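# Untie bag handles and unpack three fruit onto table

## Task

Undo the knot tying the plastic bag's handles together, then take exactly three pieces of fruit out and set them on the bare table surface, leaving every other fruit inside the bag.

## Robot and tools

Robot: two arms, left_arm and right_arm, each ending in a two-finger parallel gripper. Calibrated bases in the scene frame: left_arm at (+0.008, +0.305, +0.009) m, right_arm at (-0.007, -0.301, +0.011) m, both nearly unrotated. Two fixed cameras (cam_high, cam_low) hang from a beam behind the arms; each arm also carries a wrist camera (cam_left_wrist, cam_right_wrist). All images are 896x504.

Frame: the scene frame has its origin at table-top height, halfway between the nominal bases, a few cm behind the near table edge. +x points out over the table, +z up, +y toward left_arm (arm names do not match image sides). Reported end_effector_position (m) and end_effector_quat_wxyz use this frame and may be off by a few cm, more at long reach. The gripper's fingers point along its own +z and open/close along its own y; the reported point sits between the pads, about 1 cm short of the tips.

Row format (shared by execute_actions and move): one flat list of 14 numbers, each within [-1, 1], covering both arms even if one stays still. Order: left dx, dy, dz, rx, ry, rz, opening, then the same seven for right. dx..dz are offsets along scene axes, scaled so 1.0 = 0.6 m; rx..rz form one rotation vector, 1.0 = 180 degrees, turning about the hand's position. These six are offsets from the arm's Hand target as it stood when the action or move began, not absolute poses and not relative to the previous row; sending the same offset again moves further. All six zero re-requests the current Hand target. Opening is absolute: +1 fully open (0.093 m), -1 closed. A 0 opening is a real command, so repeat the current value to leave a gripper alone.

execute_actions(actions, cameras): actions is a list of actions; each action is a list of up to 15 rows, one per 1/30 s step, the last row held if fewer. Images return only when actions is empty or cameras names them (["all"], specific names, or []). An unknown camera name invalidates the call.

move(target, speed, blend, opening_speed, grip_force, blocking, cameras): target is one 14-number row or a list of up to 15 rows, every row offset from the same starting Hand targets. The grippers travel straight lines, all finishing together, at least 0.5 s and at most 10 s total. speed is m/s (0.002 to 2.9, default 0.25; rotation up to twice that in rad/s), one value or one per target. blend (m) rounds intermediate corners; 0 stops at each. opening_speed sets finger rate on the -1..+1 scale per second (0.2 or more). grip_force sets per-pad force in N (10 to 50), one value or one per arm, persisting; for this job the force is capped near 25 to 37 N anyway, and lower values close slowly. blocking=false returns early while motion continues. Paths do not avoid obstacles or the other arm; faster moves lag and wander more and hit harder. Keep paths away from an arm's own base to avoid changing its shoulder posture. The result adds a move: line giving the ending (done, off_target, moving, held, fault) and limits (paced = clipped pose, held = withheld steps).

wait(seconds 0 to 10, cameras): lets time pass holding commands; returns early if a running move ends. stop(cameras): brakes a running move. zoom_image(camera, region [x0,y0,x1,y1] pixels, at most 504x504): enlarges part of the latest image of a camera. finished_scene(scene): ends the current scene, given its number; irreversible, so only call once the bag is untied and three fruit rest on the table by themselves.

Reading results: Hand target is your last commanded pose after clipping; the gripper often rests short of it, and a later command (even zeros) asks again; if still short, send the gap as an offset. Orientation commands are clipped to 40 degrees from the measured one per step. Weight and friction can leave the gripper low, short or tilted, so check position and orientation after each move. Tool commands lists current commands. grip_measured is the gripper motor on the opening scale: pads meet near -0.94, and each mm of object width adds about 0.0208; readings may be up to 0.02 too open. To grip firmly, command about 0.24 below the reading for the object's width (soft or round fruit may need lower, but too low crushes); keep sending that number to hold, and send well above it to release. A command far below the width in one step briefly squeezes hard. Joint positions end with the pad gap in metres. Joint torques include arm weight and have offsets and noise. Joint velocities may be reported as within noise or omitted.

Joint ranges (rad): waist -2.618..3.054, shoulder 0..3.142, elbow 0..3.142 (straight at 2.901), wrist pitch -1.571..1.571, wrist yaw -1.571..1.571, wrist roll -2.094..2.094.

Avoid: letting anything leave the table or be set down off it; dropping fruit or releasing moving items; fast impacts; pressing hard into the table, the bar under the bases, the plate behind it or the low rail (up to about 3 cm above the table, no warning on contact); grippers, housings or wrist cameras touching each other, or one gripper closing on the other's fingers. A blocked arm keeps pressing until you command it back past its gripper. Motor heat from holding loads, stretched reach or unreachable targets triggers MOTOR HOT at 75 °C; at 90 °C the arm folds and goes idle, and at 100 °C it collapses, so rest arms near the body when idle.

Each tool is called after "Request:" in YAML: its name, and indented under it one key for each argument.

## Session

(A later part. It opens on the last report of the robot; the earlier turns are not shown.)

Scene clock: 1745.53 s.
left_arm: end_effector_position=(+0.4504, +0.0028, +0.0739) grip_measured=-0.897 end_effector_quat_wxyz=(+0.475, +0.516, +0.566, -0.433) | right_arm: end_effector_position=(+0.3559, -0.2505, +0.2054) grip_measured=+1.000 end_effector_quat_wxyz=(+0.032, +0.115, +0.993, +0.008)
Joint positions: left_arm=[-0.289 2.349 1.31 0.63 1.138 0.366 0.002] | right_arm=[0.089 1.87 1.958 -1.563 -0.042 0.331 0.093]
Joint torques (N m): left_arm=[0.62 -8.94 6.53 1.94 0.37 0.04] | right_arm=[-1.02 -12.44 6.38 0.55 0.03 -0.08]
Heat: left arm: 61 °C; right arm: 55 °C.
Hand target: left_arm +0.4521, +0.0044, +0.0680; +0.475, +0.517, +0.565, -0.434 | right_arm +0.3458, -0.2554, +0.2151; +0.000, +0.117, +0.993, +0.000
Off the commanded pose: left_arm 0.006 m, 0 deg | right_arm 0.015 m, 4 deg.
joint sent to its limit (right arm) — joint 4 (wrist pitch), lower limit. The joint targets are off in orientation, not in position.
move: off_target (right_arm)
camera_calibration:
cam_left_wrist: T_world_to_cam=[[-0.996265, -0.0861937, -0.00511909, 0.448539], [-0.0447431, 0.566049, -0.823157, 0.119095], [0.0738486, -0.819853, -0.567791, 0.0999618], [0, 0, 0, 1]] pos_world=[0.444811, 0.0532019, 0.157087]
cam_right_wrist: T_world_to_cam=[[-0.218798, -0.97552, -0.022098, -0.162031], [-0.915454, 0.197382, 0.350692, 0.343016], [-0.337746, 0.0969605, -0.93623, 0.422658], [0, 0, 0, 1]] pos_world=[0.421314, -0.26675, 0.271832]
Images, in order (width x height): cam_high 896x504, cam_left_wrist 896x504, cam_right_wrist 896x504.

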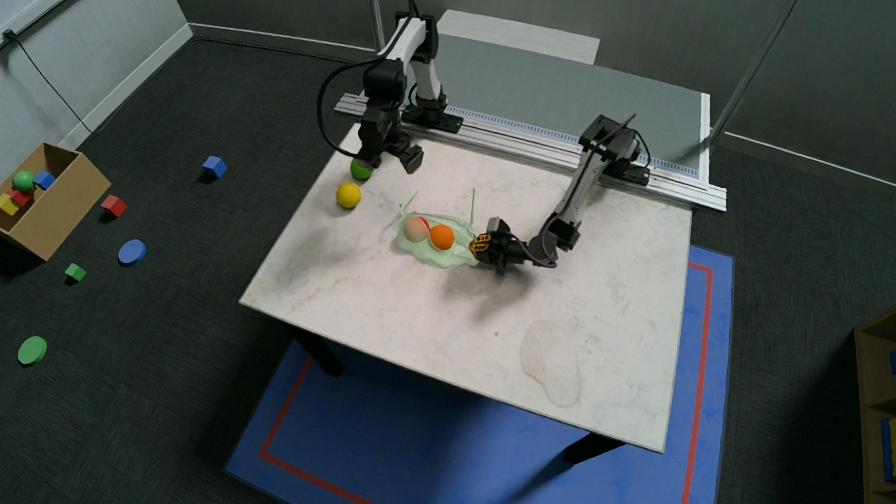

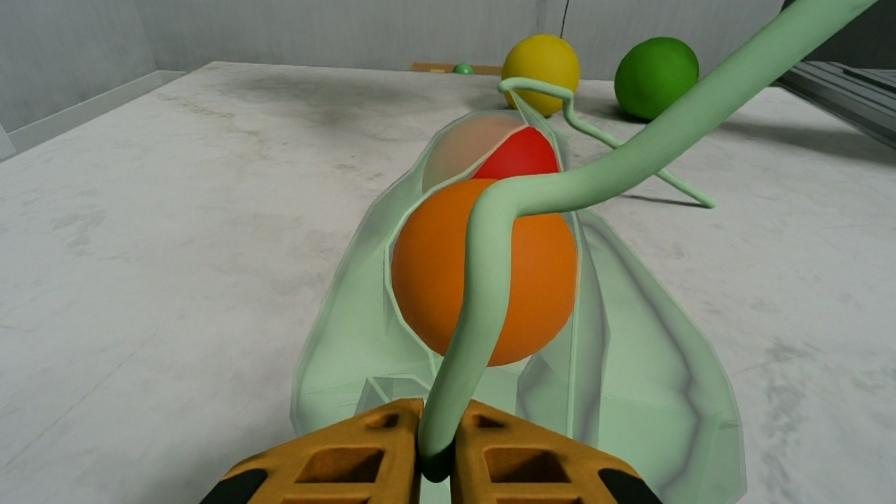

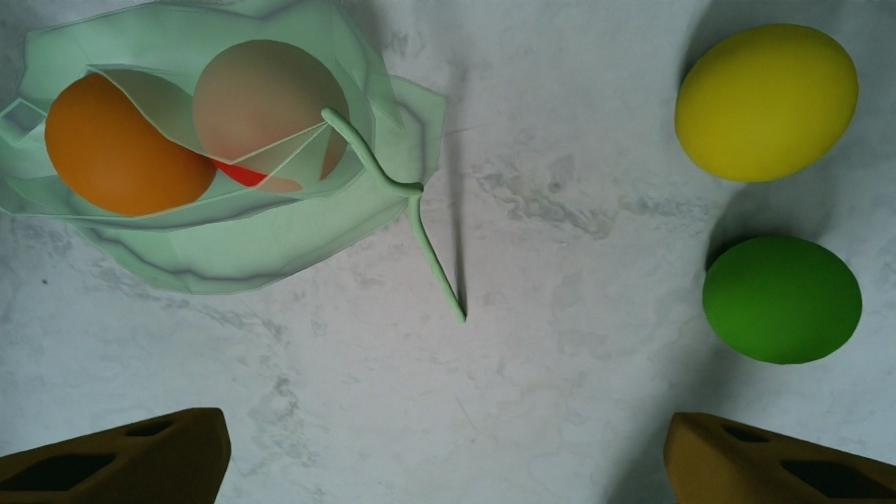

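Request:
move:
  target:
    - [0,0,-0.045,0,0,0,-1,0,0,0,0,0,0,1]
    - [0,0,-0.045,0,0,0,-0.3,0,0,0,0,0,0,1]
    - [0,0.15,0.0,0,0,0,-0.3,0,0,0,0,0,0,1]
    - [-0.05,0.15,0.2,0,0,0,-0.3,0,0,0,0,0,0,1]
  speed: 0.1
  cameras: ["cam_right_wrist","cam_left_wrist","cam_high"]

Request:
zoom_image:
  camera: "cam_high"
  region: [340, 130, 520, 270]

Scene clock: 1780.07 s.
left_arm: end_effector_position=(+0.4218, +0.0966, +0.1753) grip_measured=-0.302 end_effector_quat_wxyz=(+0.468, +0.509, +0.574, -0.439) | right_arm: end_effector_position=(+0.3559, -0.2505, +0.2054) grip_measured=+1.000 end_effector_quat_wxyz=(+0.032, +0.115, +0.993, +0.008)
Joint positions: left_arm=[-0.085 1.97 1.256 -0.009 1.312 0.668 0.031] | right_arm=[0.089 1.87 1.958 -1.563 -0.042 0.331 0.093]
Joint torques (N m): left_arm=[-0.06 -10.18 8.18 1.38 0.53 0.12] | right_arm=[-1.09 -12.44 6.43 0.49 0.01 -0.11]
Heat: left arm: 60 °C; right arm: 54 °C.
Hand target: left_arm +0.4221, +0.0945, +0.1879; +0.475, +0.517, +0.565, -0.434 | right_arm +0.3458, -0.2554, +0.2151; +0.000, +0.117, +0.993, +0.000
Off the commanded pose: left_arm 0.013 m, 2 deg | right_arm 0.015 m, 4 deg.
joint sent to its limit (right arm) — joint 4 (wrist pitch), lower limit. The joint targets are off in orientation, not in position.
move: off_target (left_arm, right_arm)
camera_calibration:
cam_left_wrist: T_world_to_cam=[[-0.995583, -0.0908725, 0.0235995, 0.42385], [-0.0711191, 0.565842, -0.821441, 0.159075], [0.0612929, -0.819491, -0.569805, 0.24222], [0, 0, 0, 1]] pos_world=[0.418445, 0.147002, 0.258686]
cam_right_wrist: T_world_to_cam=[[-0.218798, -0.97552, -0.022098, -0.162031], [-0.915454, 0.197382, 0.350692, 0.343016], [-0.337746, 0.0969605, -0.93623, 0.422658], [0, 0, 0, 1]] pos_world=[0.421314, -0.26675, 0.271832]
Images, in order (width x height): cam_high 896x504, cam_left_wrist 896x504, cam_right_wrist 896x504.

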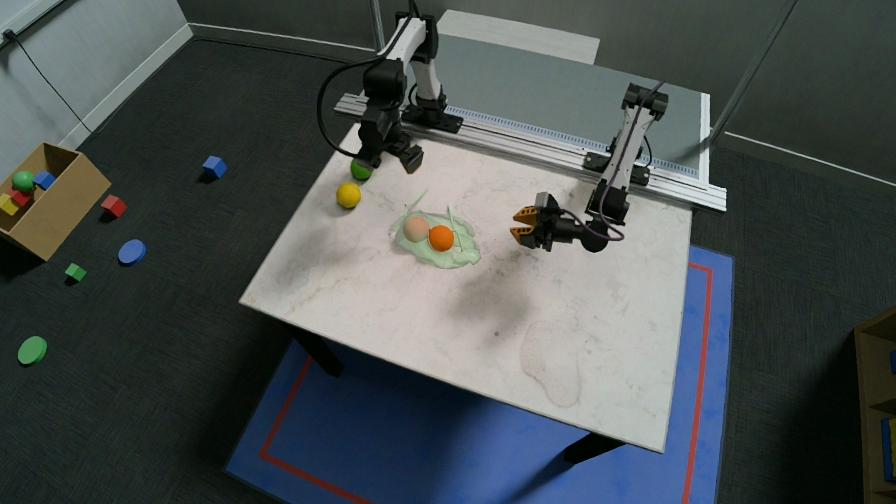

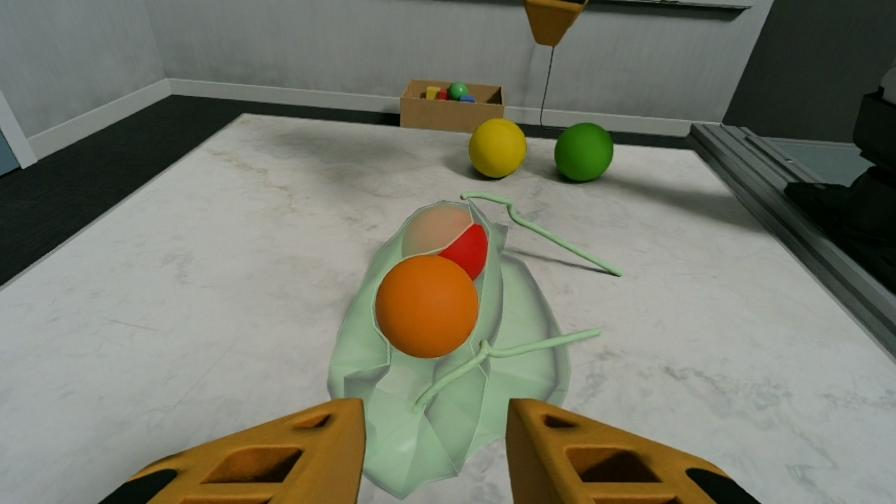

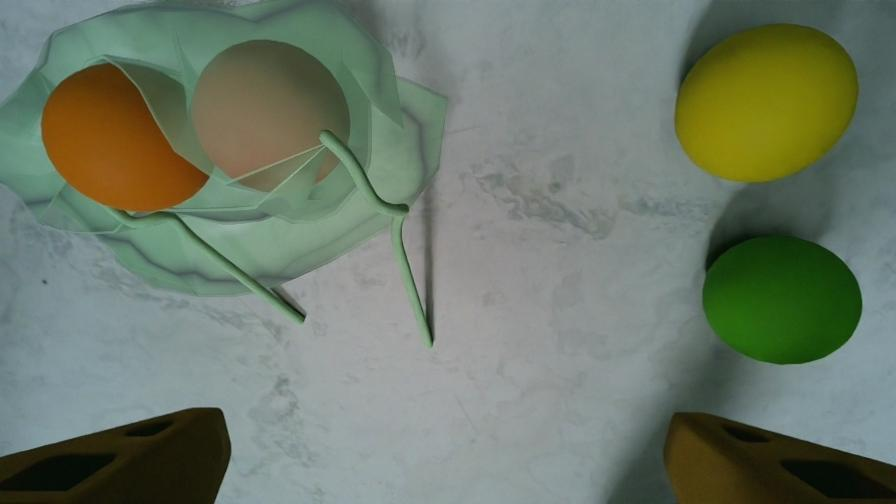

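Scaled by 2.800 from the camera's 896x504 image, which has a finer 1280x720 frame.

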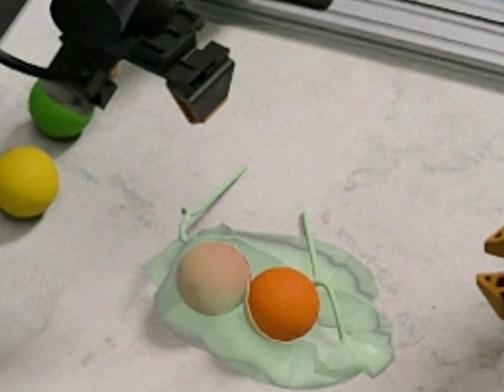

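Request:
move:
  target: [0,0,0,0,0,0,-0.3,0.115,0.23,-0.055,0,0,0.296,1]
  speed: 0.15
  cameras: ["cam_right_wrist","cam_left_wrist"]

Request:
zoom_image:
  camera: "cam_left_wrist"
  region: [310, 180, 640, 430]

Scene clock: 1792.47 s.
left_arm: end_effector_position=(+0.4217, +0.0966, +0.1751) grip_measured=-0.302 end_effector_quat_wxyz=(+0.468, +0.509, +0.574, -0.439) | right_arm: end_effector_position=(+0.4129, -0.1173, +0.1814) grip_measured=+1.000 end_effector_quat_wxyz=(+0.069, -0.335, +0.940, +0.009)
Joint positions: left_arm=[-0.085 1.97 1.256 -0.012 1.312 0.67 0.031] | right_arm=[0.377 2.205 2.378 -1.564 -0.042 -0.294 0.093]
Joint torques (N m): left_arm=[-0.13 -10.26 8.23 1.35 0.53 0.08] | right_arm=[-0.03 -9.96 11.02 0.73 0.08 -0.07]
Heat: left arm: 61 °C; right arm: 54 °C.
Hand target: left_arm +0.4221, +0.0945, +0.1879; +0.475, +0.517, +0.565, -0.434 | right_arm +0.4148, -0.1175, +0.1821; +0.001, -0.341, +0.940, +0.000
Off the commanded pose: left_arm 0.013 m, 2 deg | right_arm 0.002 m, 8 deg.
joint sent to its limit (right arm) — joint 4 (wrist pitch), lower limit. The joint targets are off in orientation, not in position.
move: off_target (left_arm, right_arm)
camera_calibration:
cam_left_wrist: T_world_to_cam=[[-0.995589, -0.0906032, 0.0243791, 0.423519], [-0.0716298, 0.566137, -0.821193, 0.159011], [0.0606008, -0.819317, -0.57013, 0.24246], [0, 0, 0, 1]] pos_world=[0.418347, 0.147001, 0.258487]
cam_right_wrist: T_world_to_cam=[[0.638244, -0.769229, 0.0305152, -0.359498], [-0.744217, -0.606381, 0.280079, 0.225183], [-0.196941, -0.201469, -0.959492, 0.317603], [0, 0, 0, 1]] pos_world=[0.459581, -0.0760022, 0.252639]
Images, in order (width x height): cam_left_wrist 896x504, cam_right_wrist 896x504.

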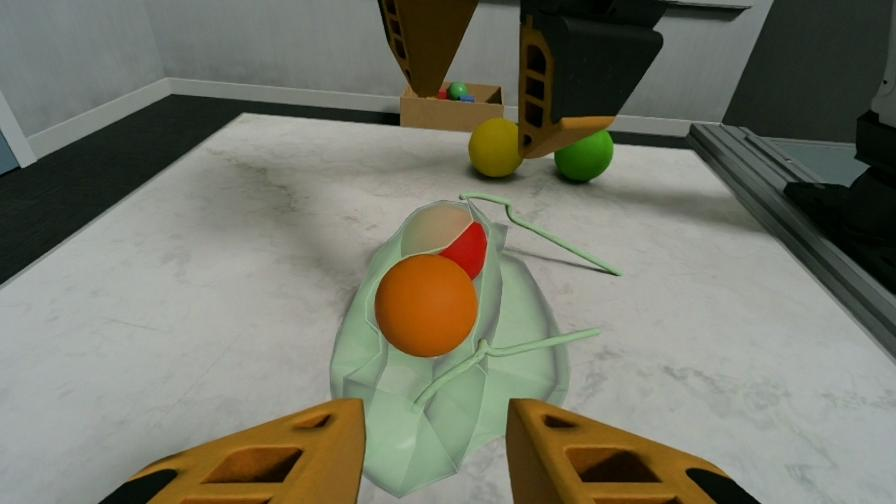

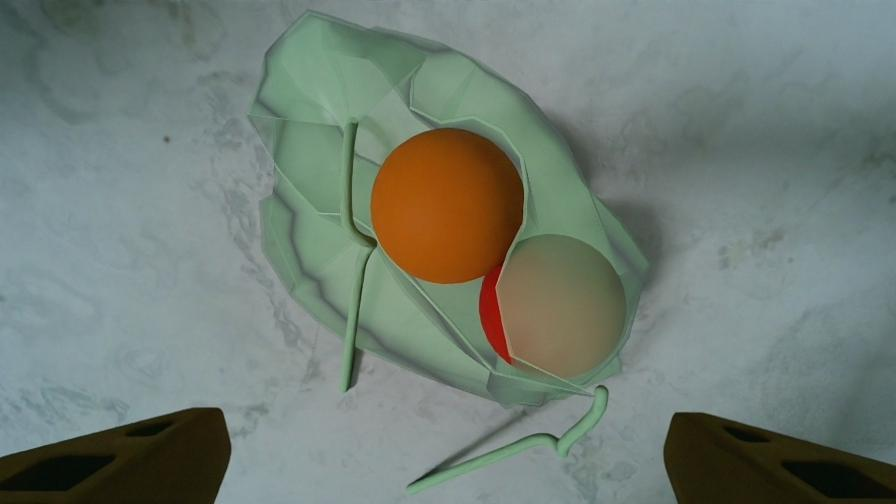

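Scaled by 1.527 from the camera's 896x504 image, which has a finer 1280x720 frame.

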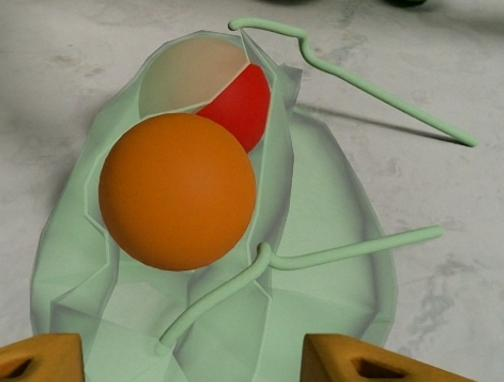

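Request:
zoom_image:
  camera: "cam_right_wrist"
  region: [230, 0, 670, 410]

Scaled by 1.145 from the camera's 896x504 image, which has a finer 1280x720 frame.

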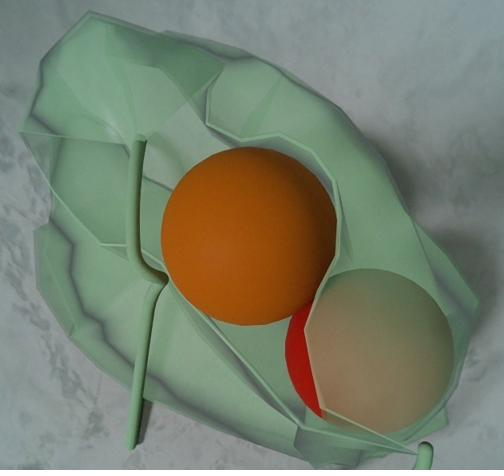

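Request:
move:
  target: [0,0,0,0,0,0,-0.3,0.0293,0.0172,-0.137,0,0,-0.48,1]
  speed: 0.12
  cameras: ["cam_right_wrist","cam_left_wrist"]

Scene clock: 1839.20 s.
left_arm: end_effector_position=(+0.4217, +0.0966, +0.1751) grip_measured=-0.302 end_effector_quat_wxyz=(+0.468, +0.509, +0.574, -0.439) | right_arm: end_effector_position=(+0.4281, -0.1098, +0.1021) grip_measured=+1.000 end_effector_quat_wxyz=(+0.001, +0.390, +0.921, -0.006)
Joint positions: left_arm=[-0.085 1.97 1.256 -0.012 1.312 0.67 0.031] | right_arm=[0.393 2.425 2.449 -1.56 -0.02 1.204 0.093]
Joint torques (N m): left_arm=[-0.1 -10.18 8.2 1.36 0.53 0.08] | right_arm=[-0.18 -11.03 10.95 0.49 -0.02 0.12]
Heat: left arm: 63 °C; right arm: 58 °C.
Hand target: left_arm +0.4221, +0.0945, +0.1879; +0.475, +0.517, +0.565, -0.434 | right_arm +0.4323, -0.1071, +0.0998; +0.000, +0.395, +0.919, +0.000
Off the commanded pose: left_arm 0.013 m, 2 deg | right_arm 0.006 m, 1 deg.
move: off_target (left_arm)
camera_calibration:
cam_left_wrist: T_world_to_cam=[[-0.995589, -0.0906032, 0.0243791, 0.423519], [-0.0716298, 0.566137, -0.821193, 0.159011], [0.0606008, -0.819317, -0.57013, 0.24246], [0, 0, 0, 1]] pos_world=[0.418347, 0.147001, 0.258487]
cam_right_wrist: T_world_to_cam=[[-0.712387, -0.701725, 0.00929796, 0.226695], [-0.640062, 0.655106, 0.401443, 0.344737], [-0.287794, 0.280032, -0.915837, 0.333371], [0, 0, 0, 1]] pos_world=[0.47809, -0.160117, 0.164813]
Images, in order (width x height): cam_left_wrist 896x504, cam_right_wrist 896x504.

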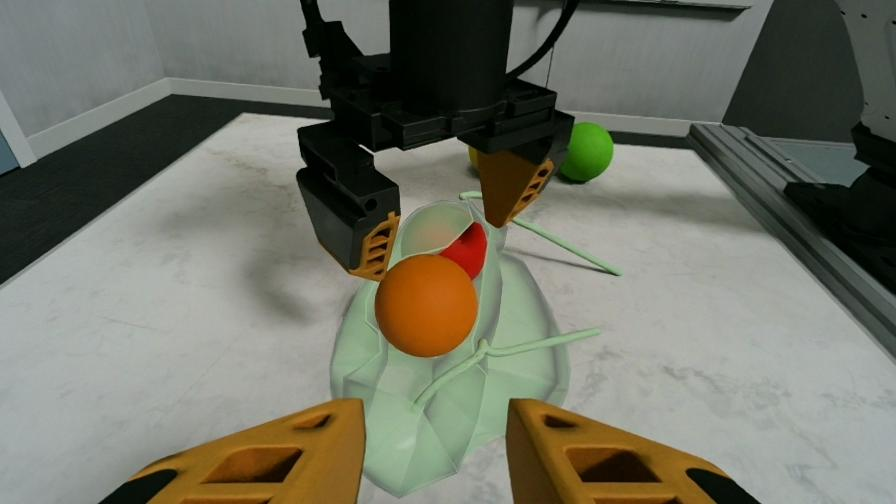

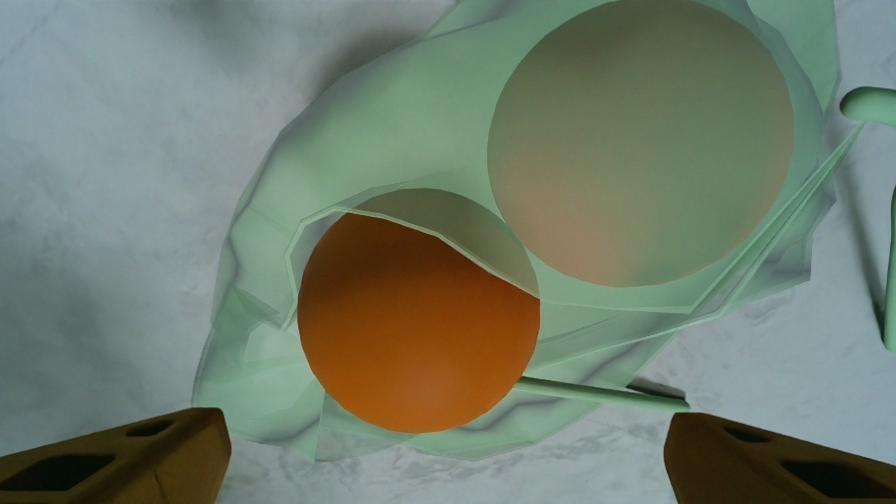

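Request:
move:
  target:
    - [0,0,0,0,0,0,-0.3,-0.007,0.0072,-0.06,0,0,0,1]
    - [0,0,0,0,0,0,-0.3,-0.007,0.0072,-0.105,0,0,0,1]
  speed: 0.06
  blend: 0.005
  cameras: ["cam_right_wrist","cam_left_wrist","cam_low"]

Request:
zoom_image:
  camera: "cam_left_wrist"
  region: [300, 180, 640, 430]

Scene clock: 1873.03 s.
left_arm: end_effector_position=(+0.4217, +0.0966, +0.1751) grip_measured=-0.302 end_effector_quat_wxyz=(+0.468, +0.509, +0.574, -0.439) | right_arm: end_effector_position=(+0.4289, -0.1063, +0.0294) grip_measured=+1.000 end_effector_quat_wxyz=(-0.004, +0.393, +0.919, -0.011)
Joint positions: left_arm=[-0.085 1.97 1.256 -0.012 1.312 0.67 0.031] | right_arm=[0.404 2.425 2.159 -1.285 -0.02 1.22 0.093]
Joint torques (N m): left_arm=[-0.03 -10.18 8.18 1.36 0.52 0.09] | right_arm=[0.1 -15.65 6.46 0.59 -0.01 0.08]
Heat: left arm: 63 °C; right arm: 62 °C.
Hand target: left_arm +0.4221, +0.0945, +0.1879; +0.475, +0.517, +0.565, -0.434 | right_arm +0.4282, -0.1029, +0.0368; +0.000, +0.395, +0.919, +0.000
Off the commanded pose: left_arm 0.013 m, 2 deg | right_arm 0.008 m, 1 deg.
move: off_target (left_arm)
camera_calibration:
cam_left_wrist: T_world_to_cam=[[-0.995589, -0.0906032, 0.0243791, 0.423519], [-0.0716298, 0.566137, -0.821193, 0.159011], [0.0606008, -0.819317, -0.57013, 0.24246], [0, 0, 0, 1]] pos_world=[0.418347, 0.147001, 0.258487]
cam_right_wrist: T_world_to_cam=[[-0.716218, -0.697503, 0.0228255, 0.23216], [-0.630813, 0.661035, 0.406335, 0.368698], [-0.298508, 0.276625, -0.913439, 0.270119], [0, 0, 0, 1]] pos_world=[0.47949, -0.156512, 0.0916233]
Images, in order (width x height): cam_low 896x504, cam_left_wrist 896x504, cam_right_wrist 896x504.

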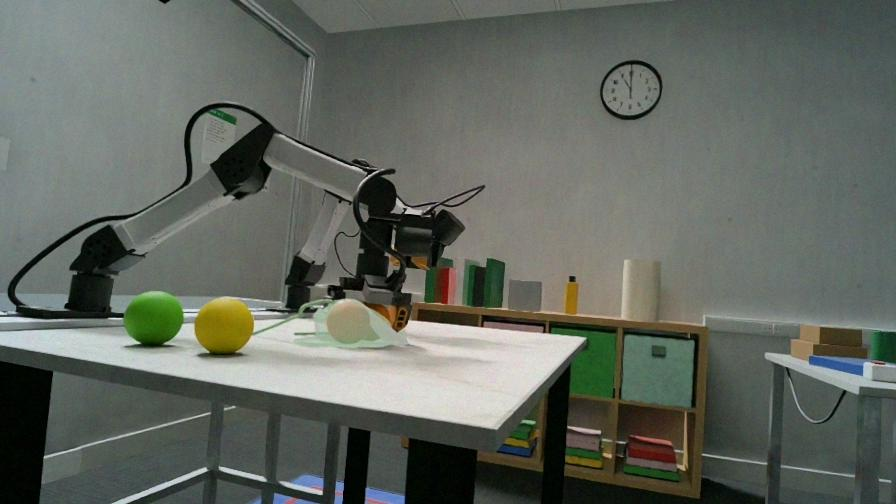

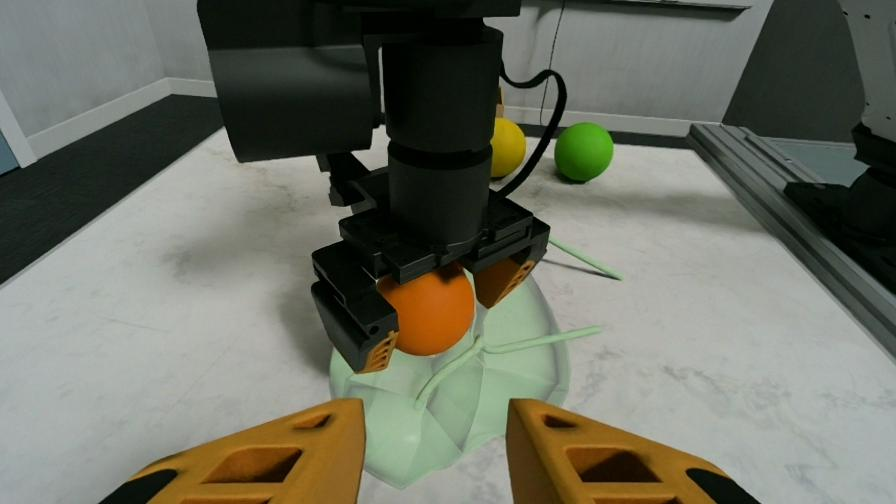

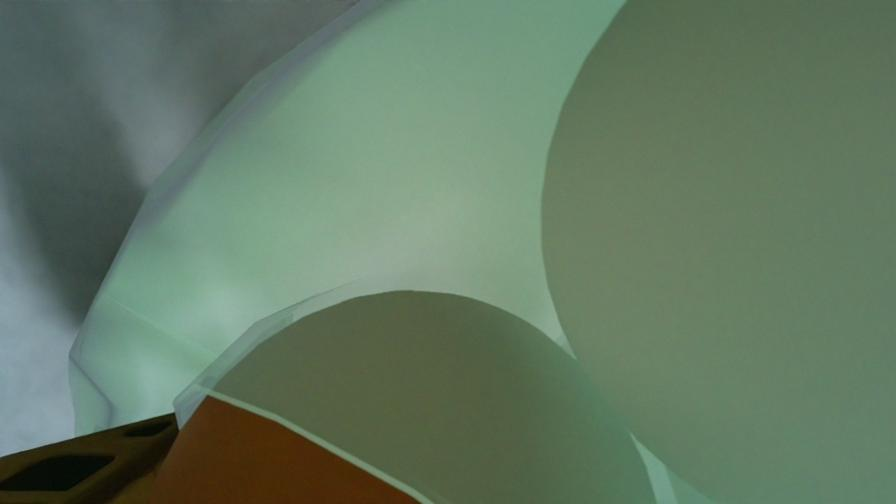

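Scaled by 1.482 from the camera's 896x504 image, which has a finer 1280x720 frame.

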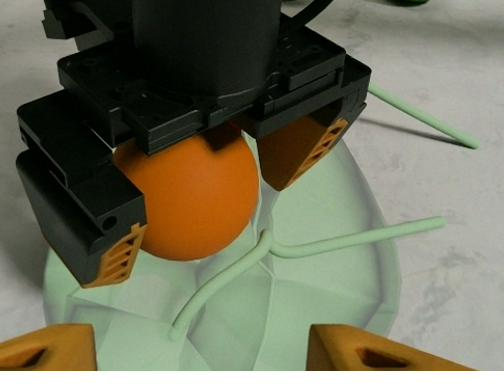

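Request:
move:
  target: [0,0,0,0,0,0,-0.3,0.0,0.00,0.015,0,0,0,1]
  speed: 0.04
  cameras: ["cam_right_wrist"]

Scene clock: 1883.07 s.
left_arm: end_effector_position=(+0.4217, +0.0966, +0.1751) grip_measured=-0.302 end_effector_quat_wxyz=(+0.468, +0.509, +0.574, -0.439) | right_arm: end_effector_position=(+0.4290, -0.1063, +0.0294) grip_measured=+1.000 end_effector_quat_wxyz=(-0.004, +0.393, +0.919, -0.011)
Joint positions: left_arm=[-0.085 1.97 1.256 -0.012 1.312 0.67 0.031] | right_arm=[0.404 2.425 2.159 -1.284 -0.02 1.22 0.093]
Joint torques (N m): left_arm=[-0.09 -10.13 8.16 1.36 0.53 0.07] | right_arm=[0.21 -16.12 9.37 0.24 -0.01 0.11]
Heat: left arm: 64 °C; right arm: 60 °C.
Hand target: left_arm +0.4221, +0.0945, +0.1879; +0.475, +0.517, +0.565, -0.434 | right_arm +0.4282, -0.1029, +0.0458; +0.000, +0.395, +0.919, -0.001
Off the commanded pose: left_arm 0.013 m, 2 deg | right_arm 0.017 m, 1 deg.
move: off_target (left_arm, right_arm)
camera_calibration:
cam_right_wrist: T_world_to_cam=[[-0.716217, -0.697515, 0.0225098, 0.232328], [-0.630947, 0.660974, 0.406225, 0.368761], [-0.298226, 0.276743, -0.913496, 0.27001], [0, 0, 0, 1]] pos_world=[0.47959, -0.156412, 0.0916231]
Images, in order (width x height): cam_right_wrist 896x504.

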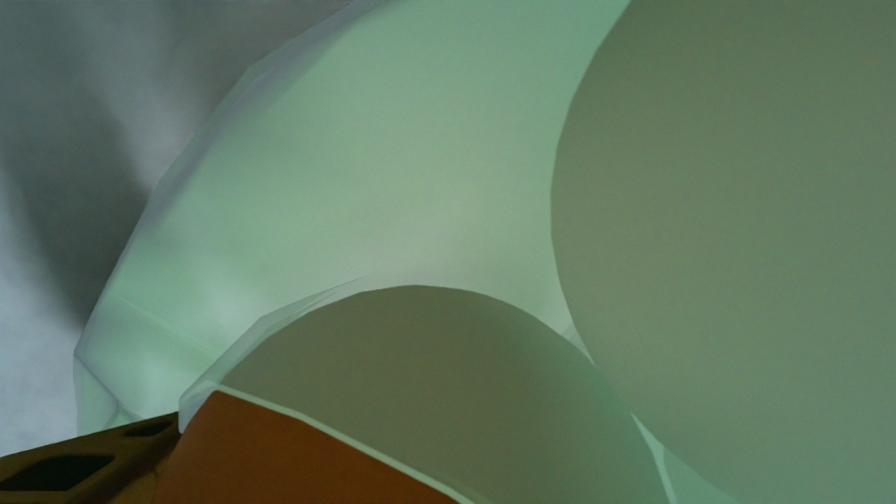

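Request:
move:
  target: [0,0,0,0,0,0,-0.3,0.0,0.00,0.008,0,0,0,1]
  speed: 0.04
  cameras: ["cam_right_wrist"]

Scene clock: 1888.73 s.
left_arm: end_effector_position=(+0.4217, +0.0966, +0.1751) grip_measured=-0.302 end_effector_quat_wxyz=(+0.468, +0.509, +0.574, -0.439) | right_arm: end_effector_position=(+0.4263, -0.1074, +0.0294) grip_measured=+1.000 end_effector_quat_wxyz=(-0.008, +0.393, +0.919, -0.015)
Joint positions: left_arm=[-0.085 1.97 1.256 -0.012 1.312 0.67 0.031] | right_arm=[0.404 2.425 2.159 -1.296 -0.02 1.22 0.093]
Joint torques (N m): left_arm=[-0.06 -10.22 8.21 1.35 0.53 0.09] | right_arm=[0.09 -16.28 10.76 0.15 -0.02 0.07]
Heat: left arm: 64 °C; right arm: 59 °C.
Hand target: left_arm +0.4221, +0.0945, +0.1879; +0.475, +0.517, +0.565, -0.434 | right_arm +0.4282, -0.1029, +0.0506; +0.000, +0.395, +0.919, -0.001
Off the commanded pose: left_arm 0.013 m, 2 deg | right_arm 0.022 m, 2 deg.
move: off_target (left_arm, right_arm)
camera_calibration:
cam_right_wrist: T_world_to_cam=[[-0.716145, -0.697144, 0.0335644, 0.229282], [-0.626313, 0.663118, 0.409887, 0.365959], [-0.308007, 0.272516, -0.911519, 0.273311], [0, 0, 0, 1]] pos_world=[0.477586, -0.157314, 0.0914309]
Images, in order (width x height): cam_right_wrist 896x504.

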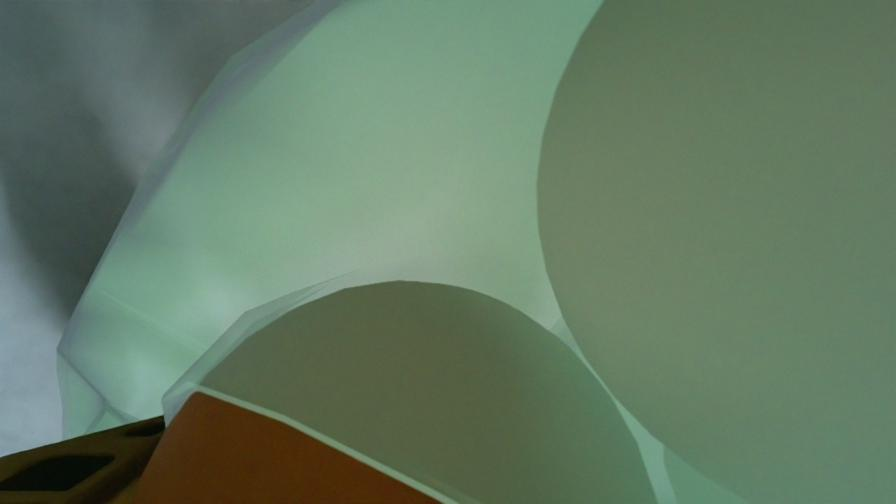

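Request:
move:
  target: [0,0,0,0,0,0,-0.3,0.0,0.00,0.012,0,0,0,1]
  speed: 0.04
  cameras: ["cam_right_wrist"]

Scene clock: 1895.93 s.
left_arm: end_effector_position=(+0.4217, +0.0966, +0.1751) grip_measured=-0.302 end_effector_quat_wxyz=(+0.468, +0.509, +0.574, -0.439) | right_arm: end_effector_position=(+0.4259, -0.1074, +0.0357) grip_measured=+1.000 end_effector_quat_wxyz=(-0.009, +0.393, +0.919, -0.016)
Joint positions: left_arm=[-0.085 1.97 1.256 -0.012 1.312 0.67 0.031] | right_arm=[0.404 2.425 2.184 -1.324 -0.02 1.22 0.093]
Joint torques (N m): left_arm=[-0.09 -10.17 8.25 1.35 0.53 0.09] | right_arm=[0.06 -16.28 11.12 0.16 -0.05 0.06]
Heat: left arm: 64 °C; right arm: 59 °C.
Hand target: left_arm +0.4221, +0.0945, +0.1879; +0.475, +0.517, +0.565, -0.434 | right_arm +0.4283, -0.1029, +0.0578; +0.000, +0.395, +0.919, +0.000
Off the commanded pose: left_arm 0.013 m, 2 deg | right_arm 0.023 m, 2 deg.
move: off_target (left_arm, right_arm)
camera_calibration:
cam_right_wrist: T_world_to_cam=[[-0.716123, -0.697023, 0.0364238, 0.228657], [-0.625091, 0.663688, 0.410828, 0.362577], [-0.310531, 0.271435, -0.910985, 0.279827], [0, 0, 0, 1]] pos_world=[0.477285, -0.157214, 0.097633]
Images, in order (width x height): cam_right_wrist 896x504.

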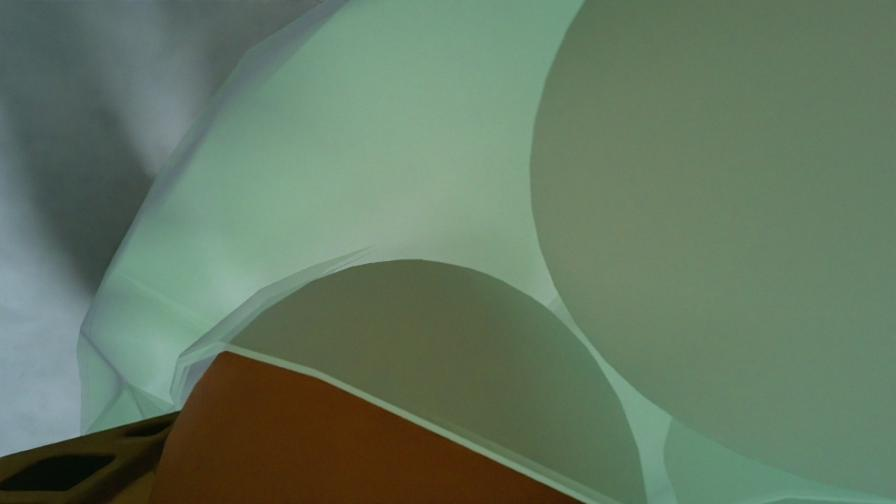

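Request:
move:
  target:
    - [0,0,0,0,0,0,-0.3,0.005,0.005,0,0,0,0,1]
    - [0,0,0,0,0,0,-0.3,0.005,0.005,0,0,0,0,0.05]
  speed: 0.04
  opening_speed: 0.3
  cameras: ["cam_right_wrist","cam_left_wrist"]

Request:
zoom_image:
  camera: "cam_left_wrist"
  region: [300, 180, 640, 430]

Scene clock: 1912.47 s.
left_arm: end_effector_position=(+0.4217, +0.0966, +0.1751) grip_measured=-0.302 end_effector_quat_wxyz=(+0.468, +0.509, +0.574, -0.439) | right_arm: end_effector_position=(+0.4306, -0.1029, +0.0473) grip_measured=+0.309 end_effector_quat_wxyz=(-0.001, +0.392, +0.920, -0.007)
Joint positions: left_arm=[-0.085 1.97 1.256 -0.012 1.312 0.67 0.031] | right_arm=[0.407 2.425 2.23 -1.346 -0.021 1.222 0.06]
Joint torques (N m): left_arm=[-0.12 -10.17 8.28 1.35 0.54 0.08] | right_arm=[0.06 -13.91 11.23 0.22 0.04 0.08]
Heat: left arm: 64 °C; right arm: 61 °C.
Hand target: left_arm +0.4221, +0.0945, +0.1879; +0.475, +0.517, +0.565, -0.434 | right_arm +0.4312, -0.0999, +0.0578; +0.000, +0.395, +0.919, -0.001
Off the commanded pose: left_arm 0.013 m, 2 deg | right_arm 0.011 m, 1 deg.
move: off_target (left_arm, right_arm); target 2's new opening was sent with right_arm's hand 0.011 m and 1 deg from that target
camera_calibration:
cam_left_wrist: T_world_to_cam=[[-0.995589, -0.0906032, 0.0243791, 0.423519], [-0.0716298, 0.566137, -0.821193, 0.159011], [0.0606008, -0.819317, -0.57013, 0.24246], [0, 0, 0, 1]] pos_world=[0.418347, 0.147001, 0.258487]
cam_right_wrist: T_world_to_cam=[[-0.715401, -0.698592, 0.0130514, 0.235425], [-0.635091, 0.657934, 0.4047, 0.361812], [-0.291307, 0.281234, -0.914356, 0.283497], [0, 0, 0, 1]] pos_world=[0.480792, -0.153312, 0.109719]
Images, in order (width x height): cam_left_wrist 896x504, cam_right_wrist 896x504.

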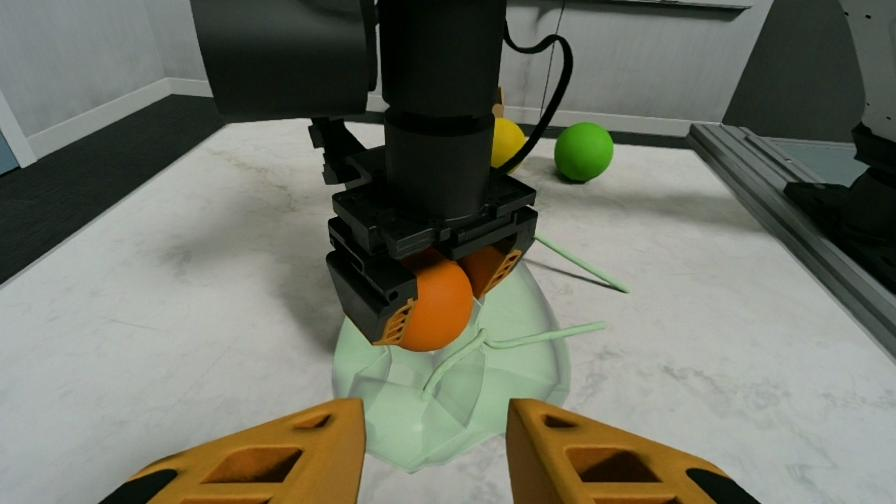

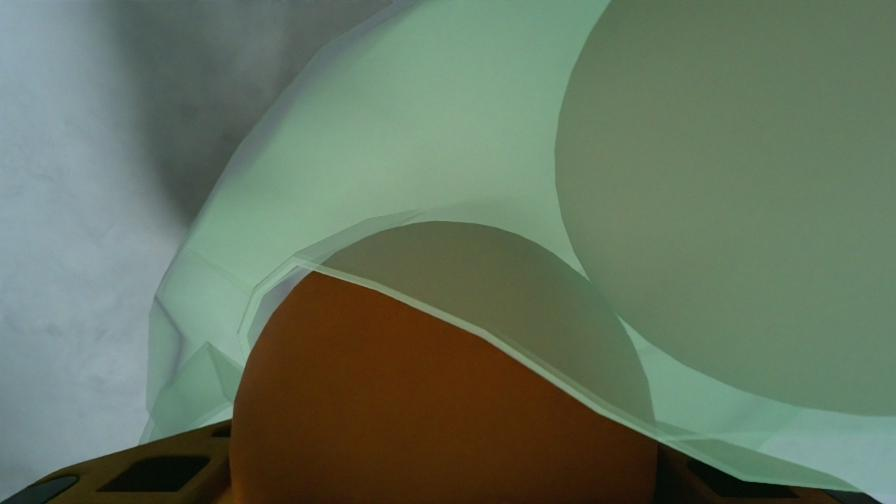

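Scaled by 1.482 from the camera's 896x504 image, which has a finer 1280x720 frame.

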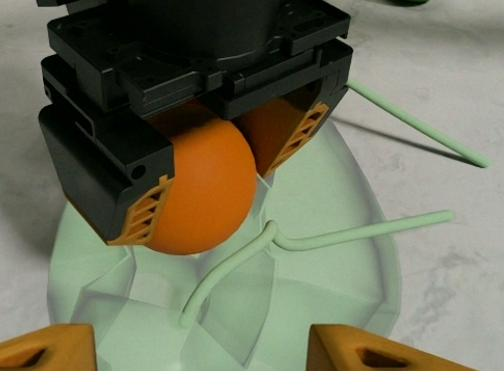

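Request:
move:
  target:
    - [0,0,0,0,0,0,-0.3,-0.02,0.02,0.08,0,0,0,0.05]
    - [0,0,0,0,0,0,-0.3,-0.05,0.03,0.2,0,0,0,0.05]
  speed: 0.05
  blend: 0.01
  cameras: ["cam_right_wrist","cam_left_wrist","cam_low"]

Scene clock: 1926.73 s.
left_arm: end_effector_position=(+0.4217, +0.0966, +0.1751) grip_measured=-0.302 end_effector_quat_wxyz=(+0.468, +0.509, +0.574, -0.439) | right_arm: end_effector_position=(+0.4118, -0.0793, +0.1616) grip_measured=+0.309 end_effector_quat_wxyz=(+0.042, +0.392, +0.918, +0.046)
Joint positions: left_arm=[-0.085 1.97 1.256 -0.012 1.312 0.67 0.031] | right_arm=[0.462 2.288 2.445 -1.559 -0.021 1.281 0.06]
Joint torques (N m): left_arm=[-0.06 -10.1 8.2 1.36 0.51 0.1] | right_arm=[0.09 -16.69 6.09 0.57 0.02 0.06]
Heat: left arm: 64 °C; right arm: 62 °C.
Hand target: left_arm +0.4221, +0.0945, +0.1879; +0.475, +0.517, +0.565, -0.434 | right_arm +0.4011, -0.0819, +0.1778; +0.000, +0.395, +0.919, +0.000
Off the commanded pose: left_arm 0.013 m, 2 deg | right_arm 0.020 m, 7 deg.
joint sent to its limit (right arm) — joint 4 (wrist pitch), lower limit. The joint targets are off in orientation, not in position.
move: off_target (left_arm, right_arm)
camera_calibration:
cam_left_wrist: T_world_to_cam=[[-0.995589, -0.0906032, 0.0243791, 0.423519], [-0.0716298, 0.566137, -0.821193, 0.159011], [0.0606008, -0.819317, -0.57013, 0.24246], [0, 0, 0, 1]] pos_world=[0.418347, 0.147001, 0.258487]
cam_right_wrist: T_world_to_cam=[[-0.708559, -0.695708, -0.118045, 0.255559], [-0.68227, 0.632721, 0.366295, 0.31176], [-0.180144, 0.34008, -0.922981, 0.336165], [0, 0, 0, 1]] pos_world=[0.454342, -0.133786, 0.226246]
Images, in order (width x height): cam_low 896x504, cam_left_wrist 896x504, cam_right_wrist 896x504.

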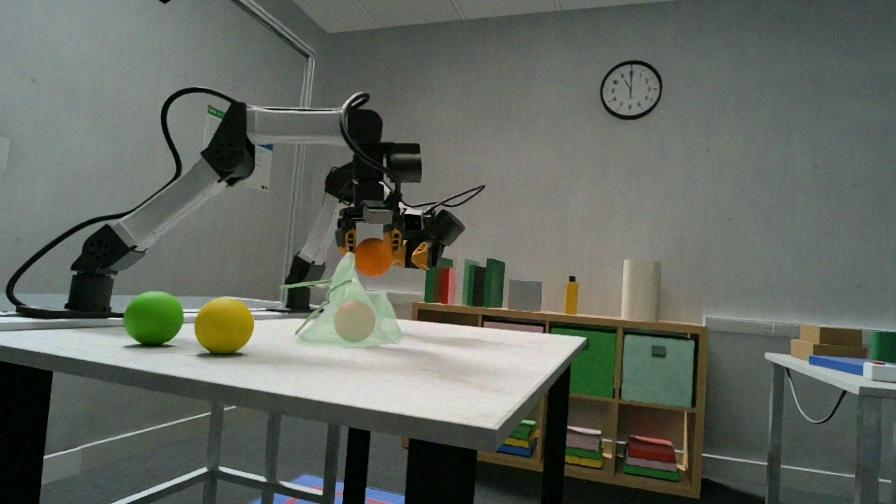

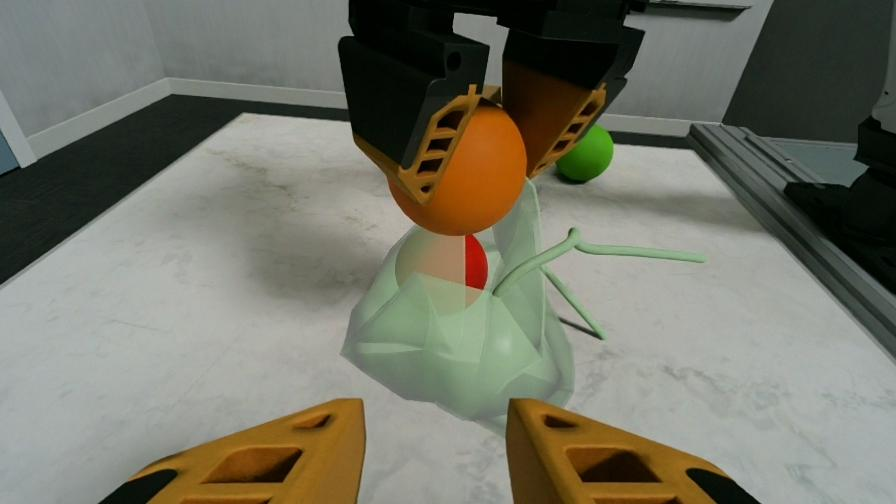

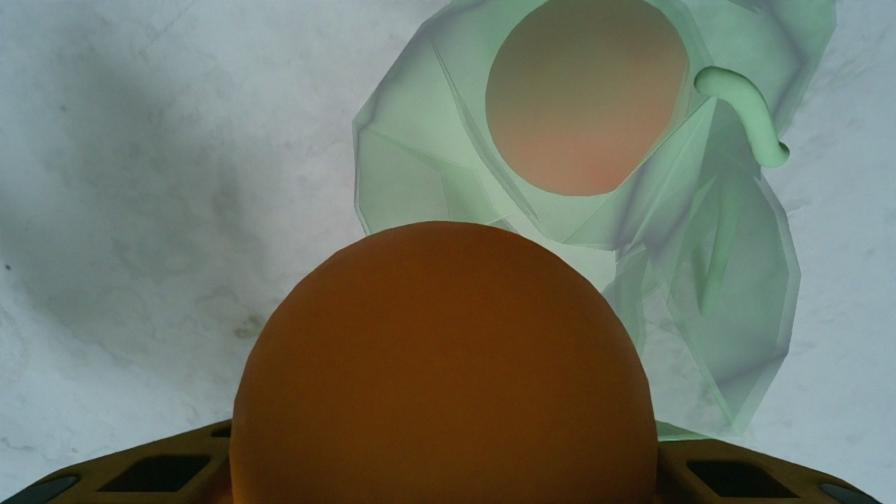

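Request:
move:
  target:
    - [0,0,0,0,0,0,-0.3,-0.2,0.028,-0.033,0,0,0,0.05]
    - [0,0,0,0,0,0,-0.3,-0.2,0.028,-0.19,0,0,0,0.05]
  speed: [0.08,0.08]
  blend: [0.02,0]
  cameras: ["cam_right_wrist","cam_left_wrist","cam_high"]

Request:
zoom_image:
  camera: "cam_high"
  region: [340, 130, 520, 270]

Scene clock: 1963.17 s.
left_arm: end_effector_position=(+0.4217, +0.0966, +0.1751) grip_measured=-0.302 end_effector_quat_wxyz=(+0.468, +0.509, +0.574, -0.439) | right_arm: end_effector_position=(+0.2830, -0.0650, +0.0624) grip_measured=+0.309 end_effector_quat_wxyz=(-0.004, +0.394, +0.919, -0.003)
Joint positions: left_arm=[-0.085 1.97 1.256 -0.012 1.312 0.67 0.031] | right_arm=[0.663 1.936 1.501 -1.098 -0.021 1.48 0.06]
Joint torques (N m): left_arm=[-0.08 -10.14 8.28 1.37 0.53 0.08] | right_arm=[0.16 -10.88 6.57 0.58 0.11 0.07]
Heat: left arm: 65 °C; right arm: 56 °C.
Hand target: left_arm +0.4221, +0.0945, +0.1879; +0.475, +0.517, +0.565, -0.434 | right_arm +0.2812, -0.0650, +0.0638; +0.000, +0.395, +0.919, +0.000
Off the commanded pose: left_arm 0.013 m, 2 deg | right_arm 0.002 m, 1 deg.
move: off_target (left_arm)
camera_calibration:
cam_left_wrist: T_world_to_cam=[[-0.995589, -0.0906032, 0.0243791, 0.423519], [-0.0716298, 0.566137, -0.821193, 0.159011], [0.0606008, -0.819317, -0.57013, 0.24246], [0, 0, 0, 1]] pos_world=[0.418347, 0.147001, 0.258487]
cam_right_wrist: T_world_to_cam=[[-0.71706, -0.696953, 0.00897551, 0.156884], [-0.632344, 0.655896, 0.41224, 0.235633], [-0.293199, 0.289926, -0.911031, 0.244531], [0, 0, 0, 1]] pos_world=[0.333193, -0.116106, 0.12423]
Images, in order (width x height): cam_high 896x504, cam_left_wrist 896x504, cam_right_wrist 896x504.

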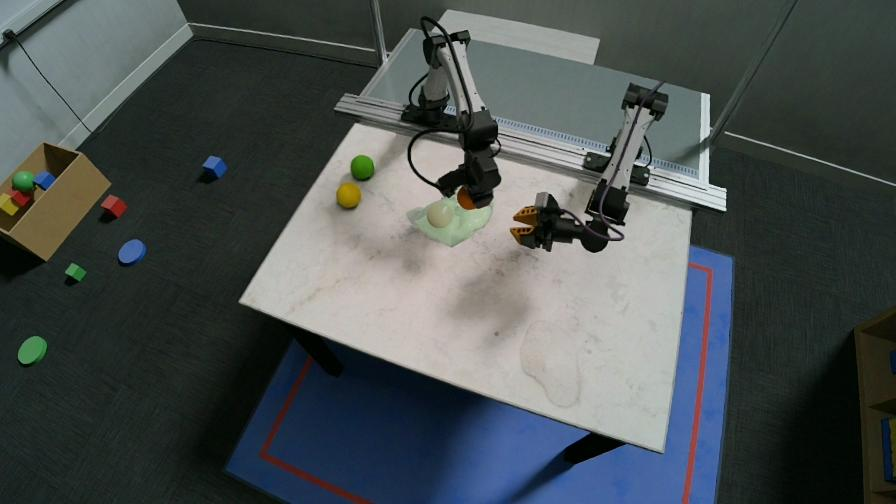

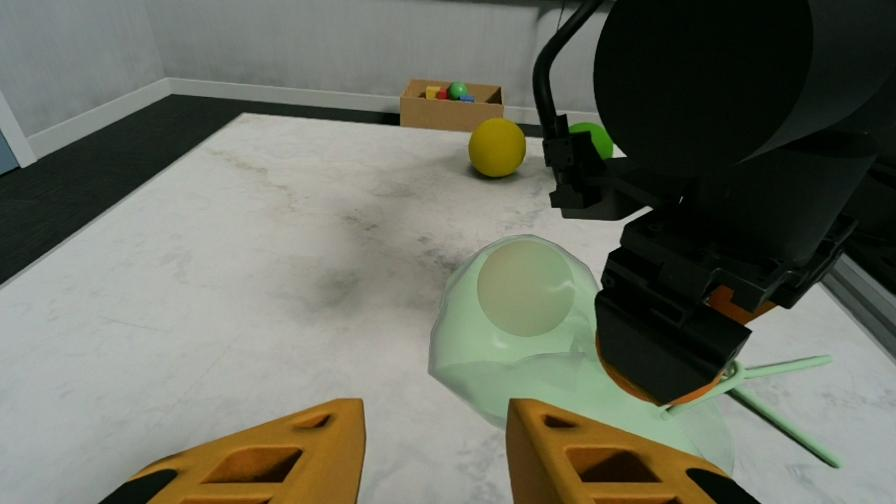

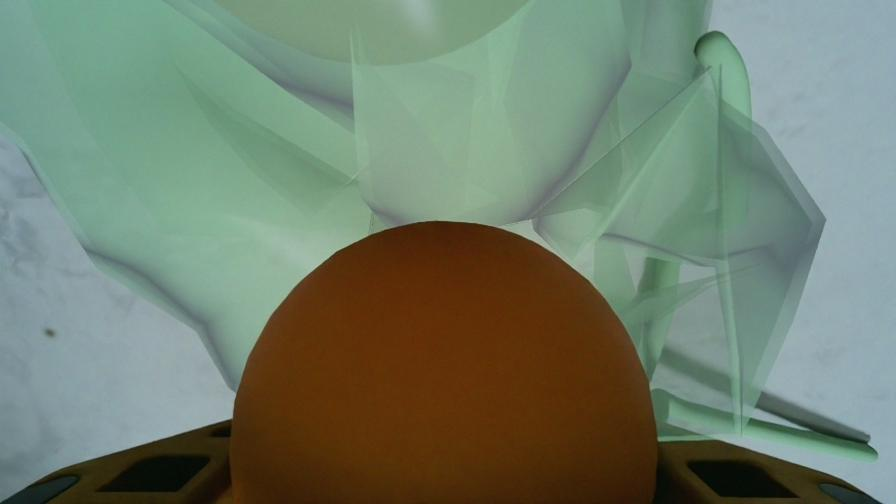

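Scaled by 2.800 from the camera's 896x504 image, which has a finer 1280x720 frame.

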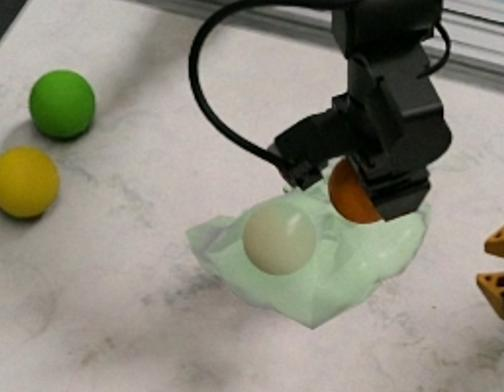

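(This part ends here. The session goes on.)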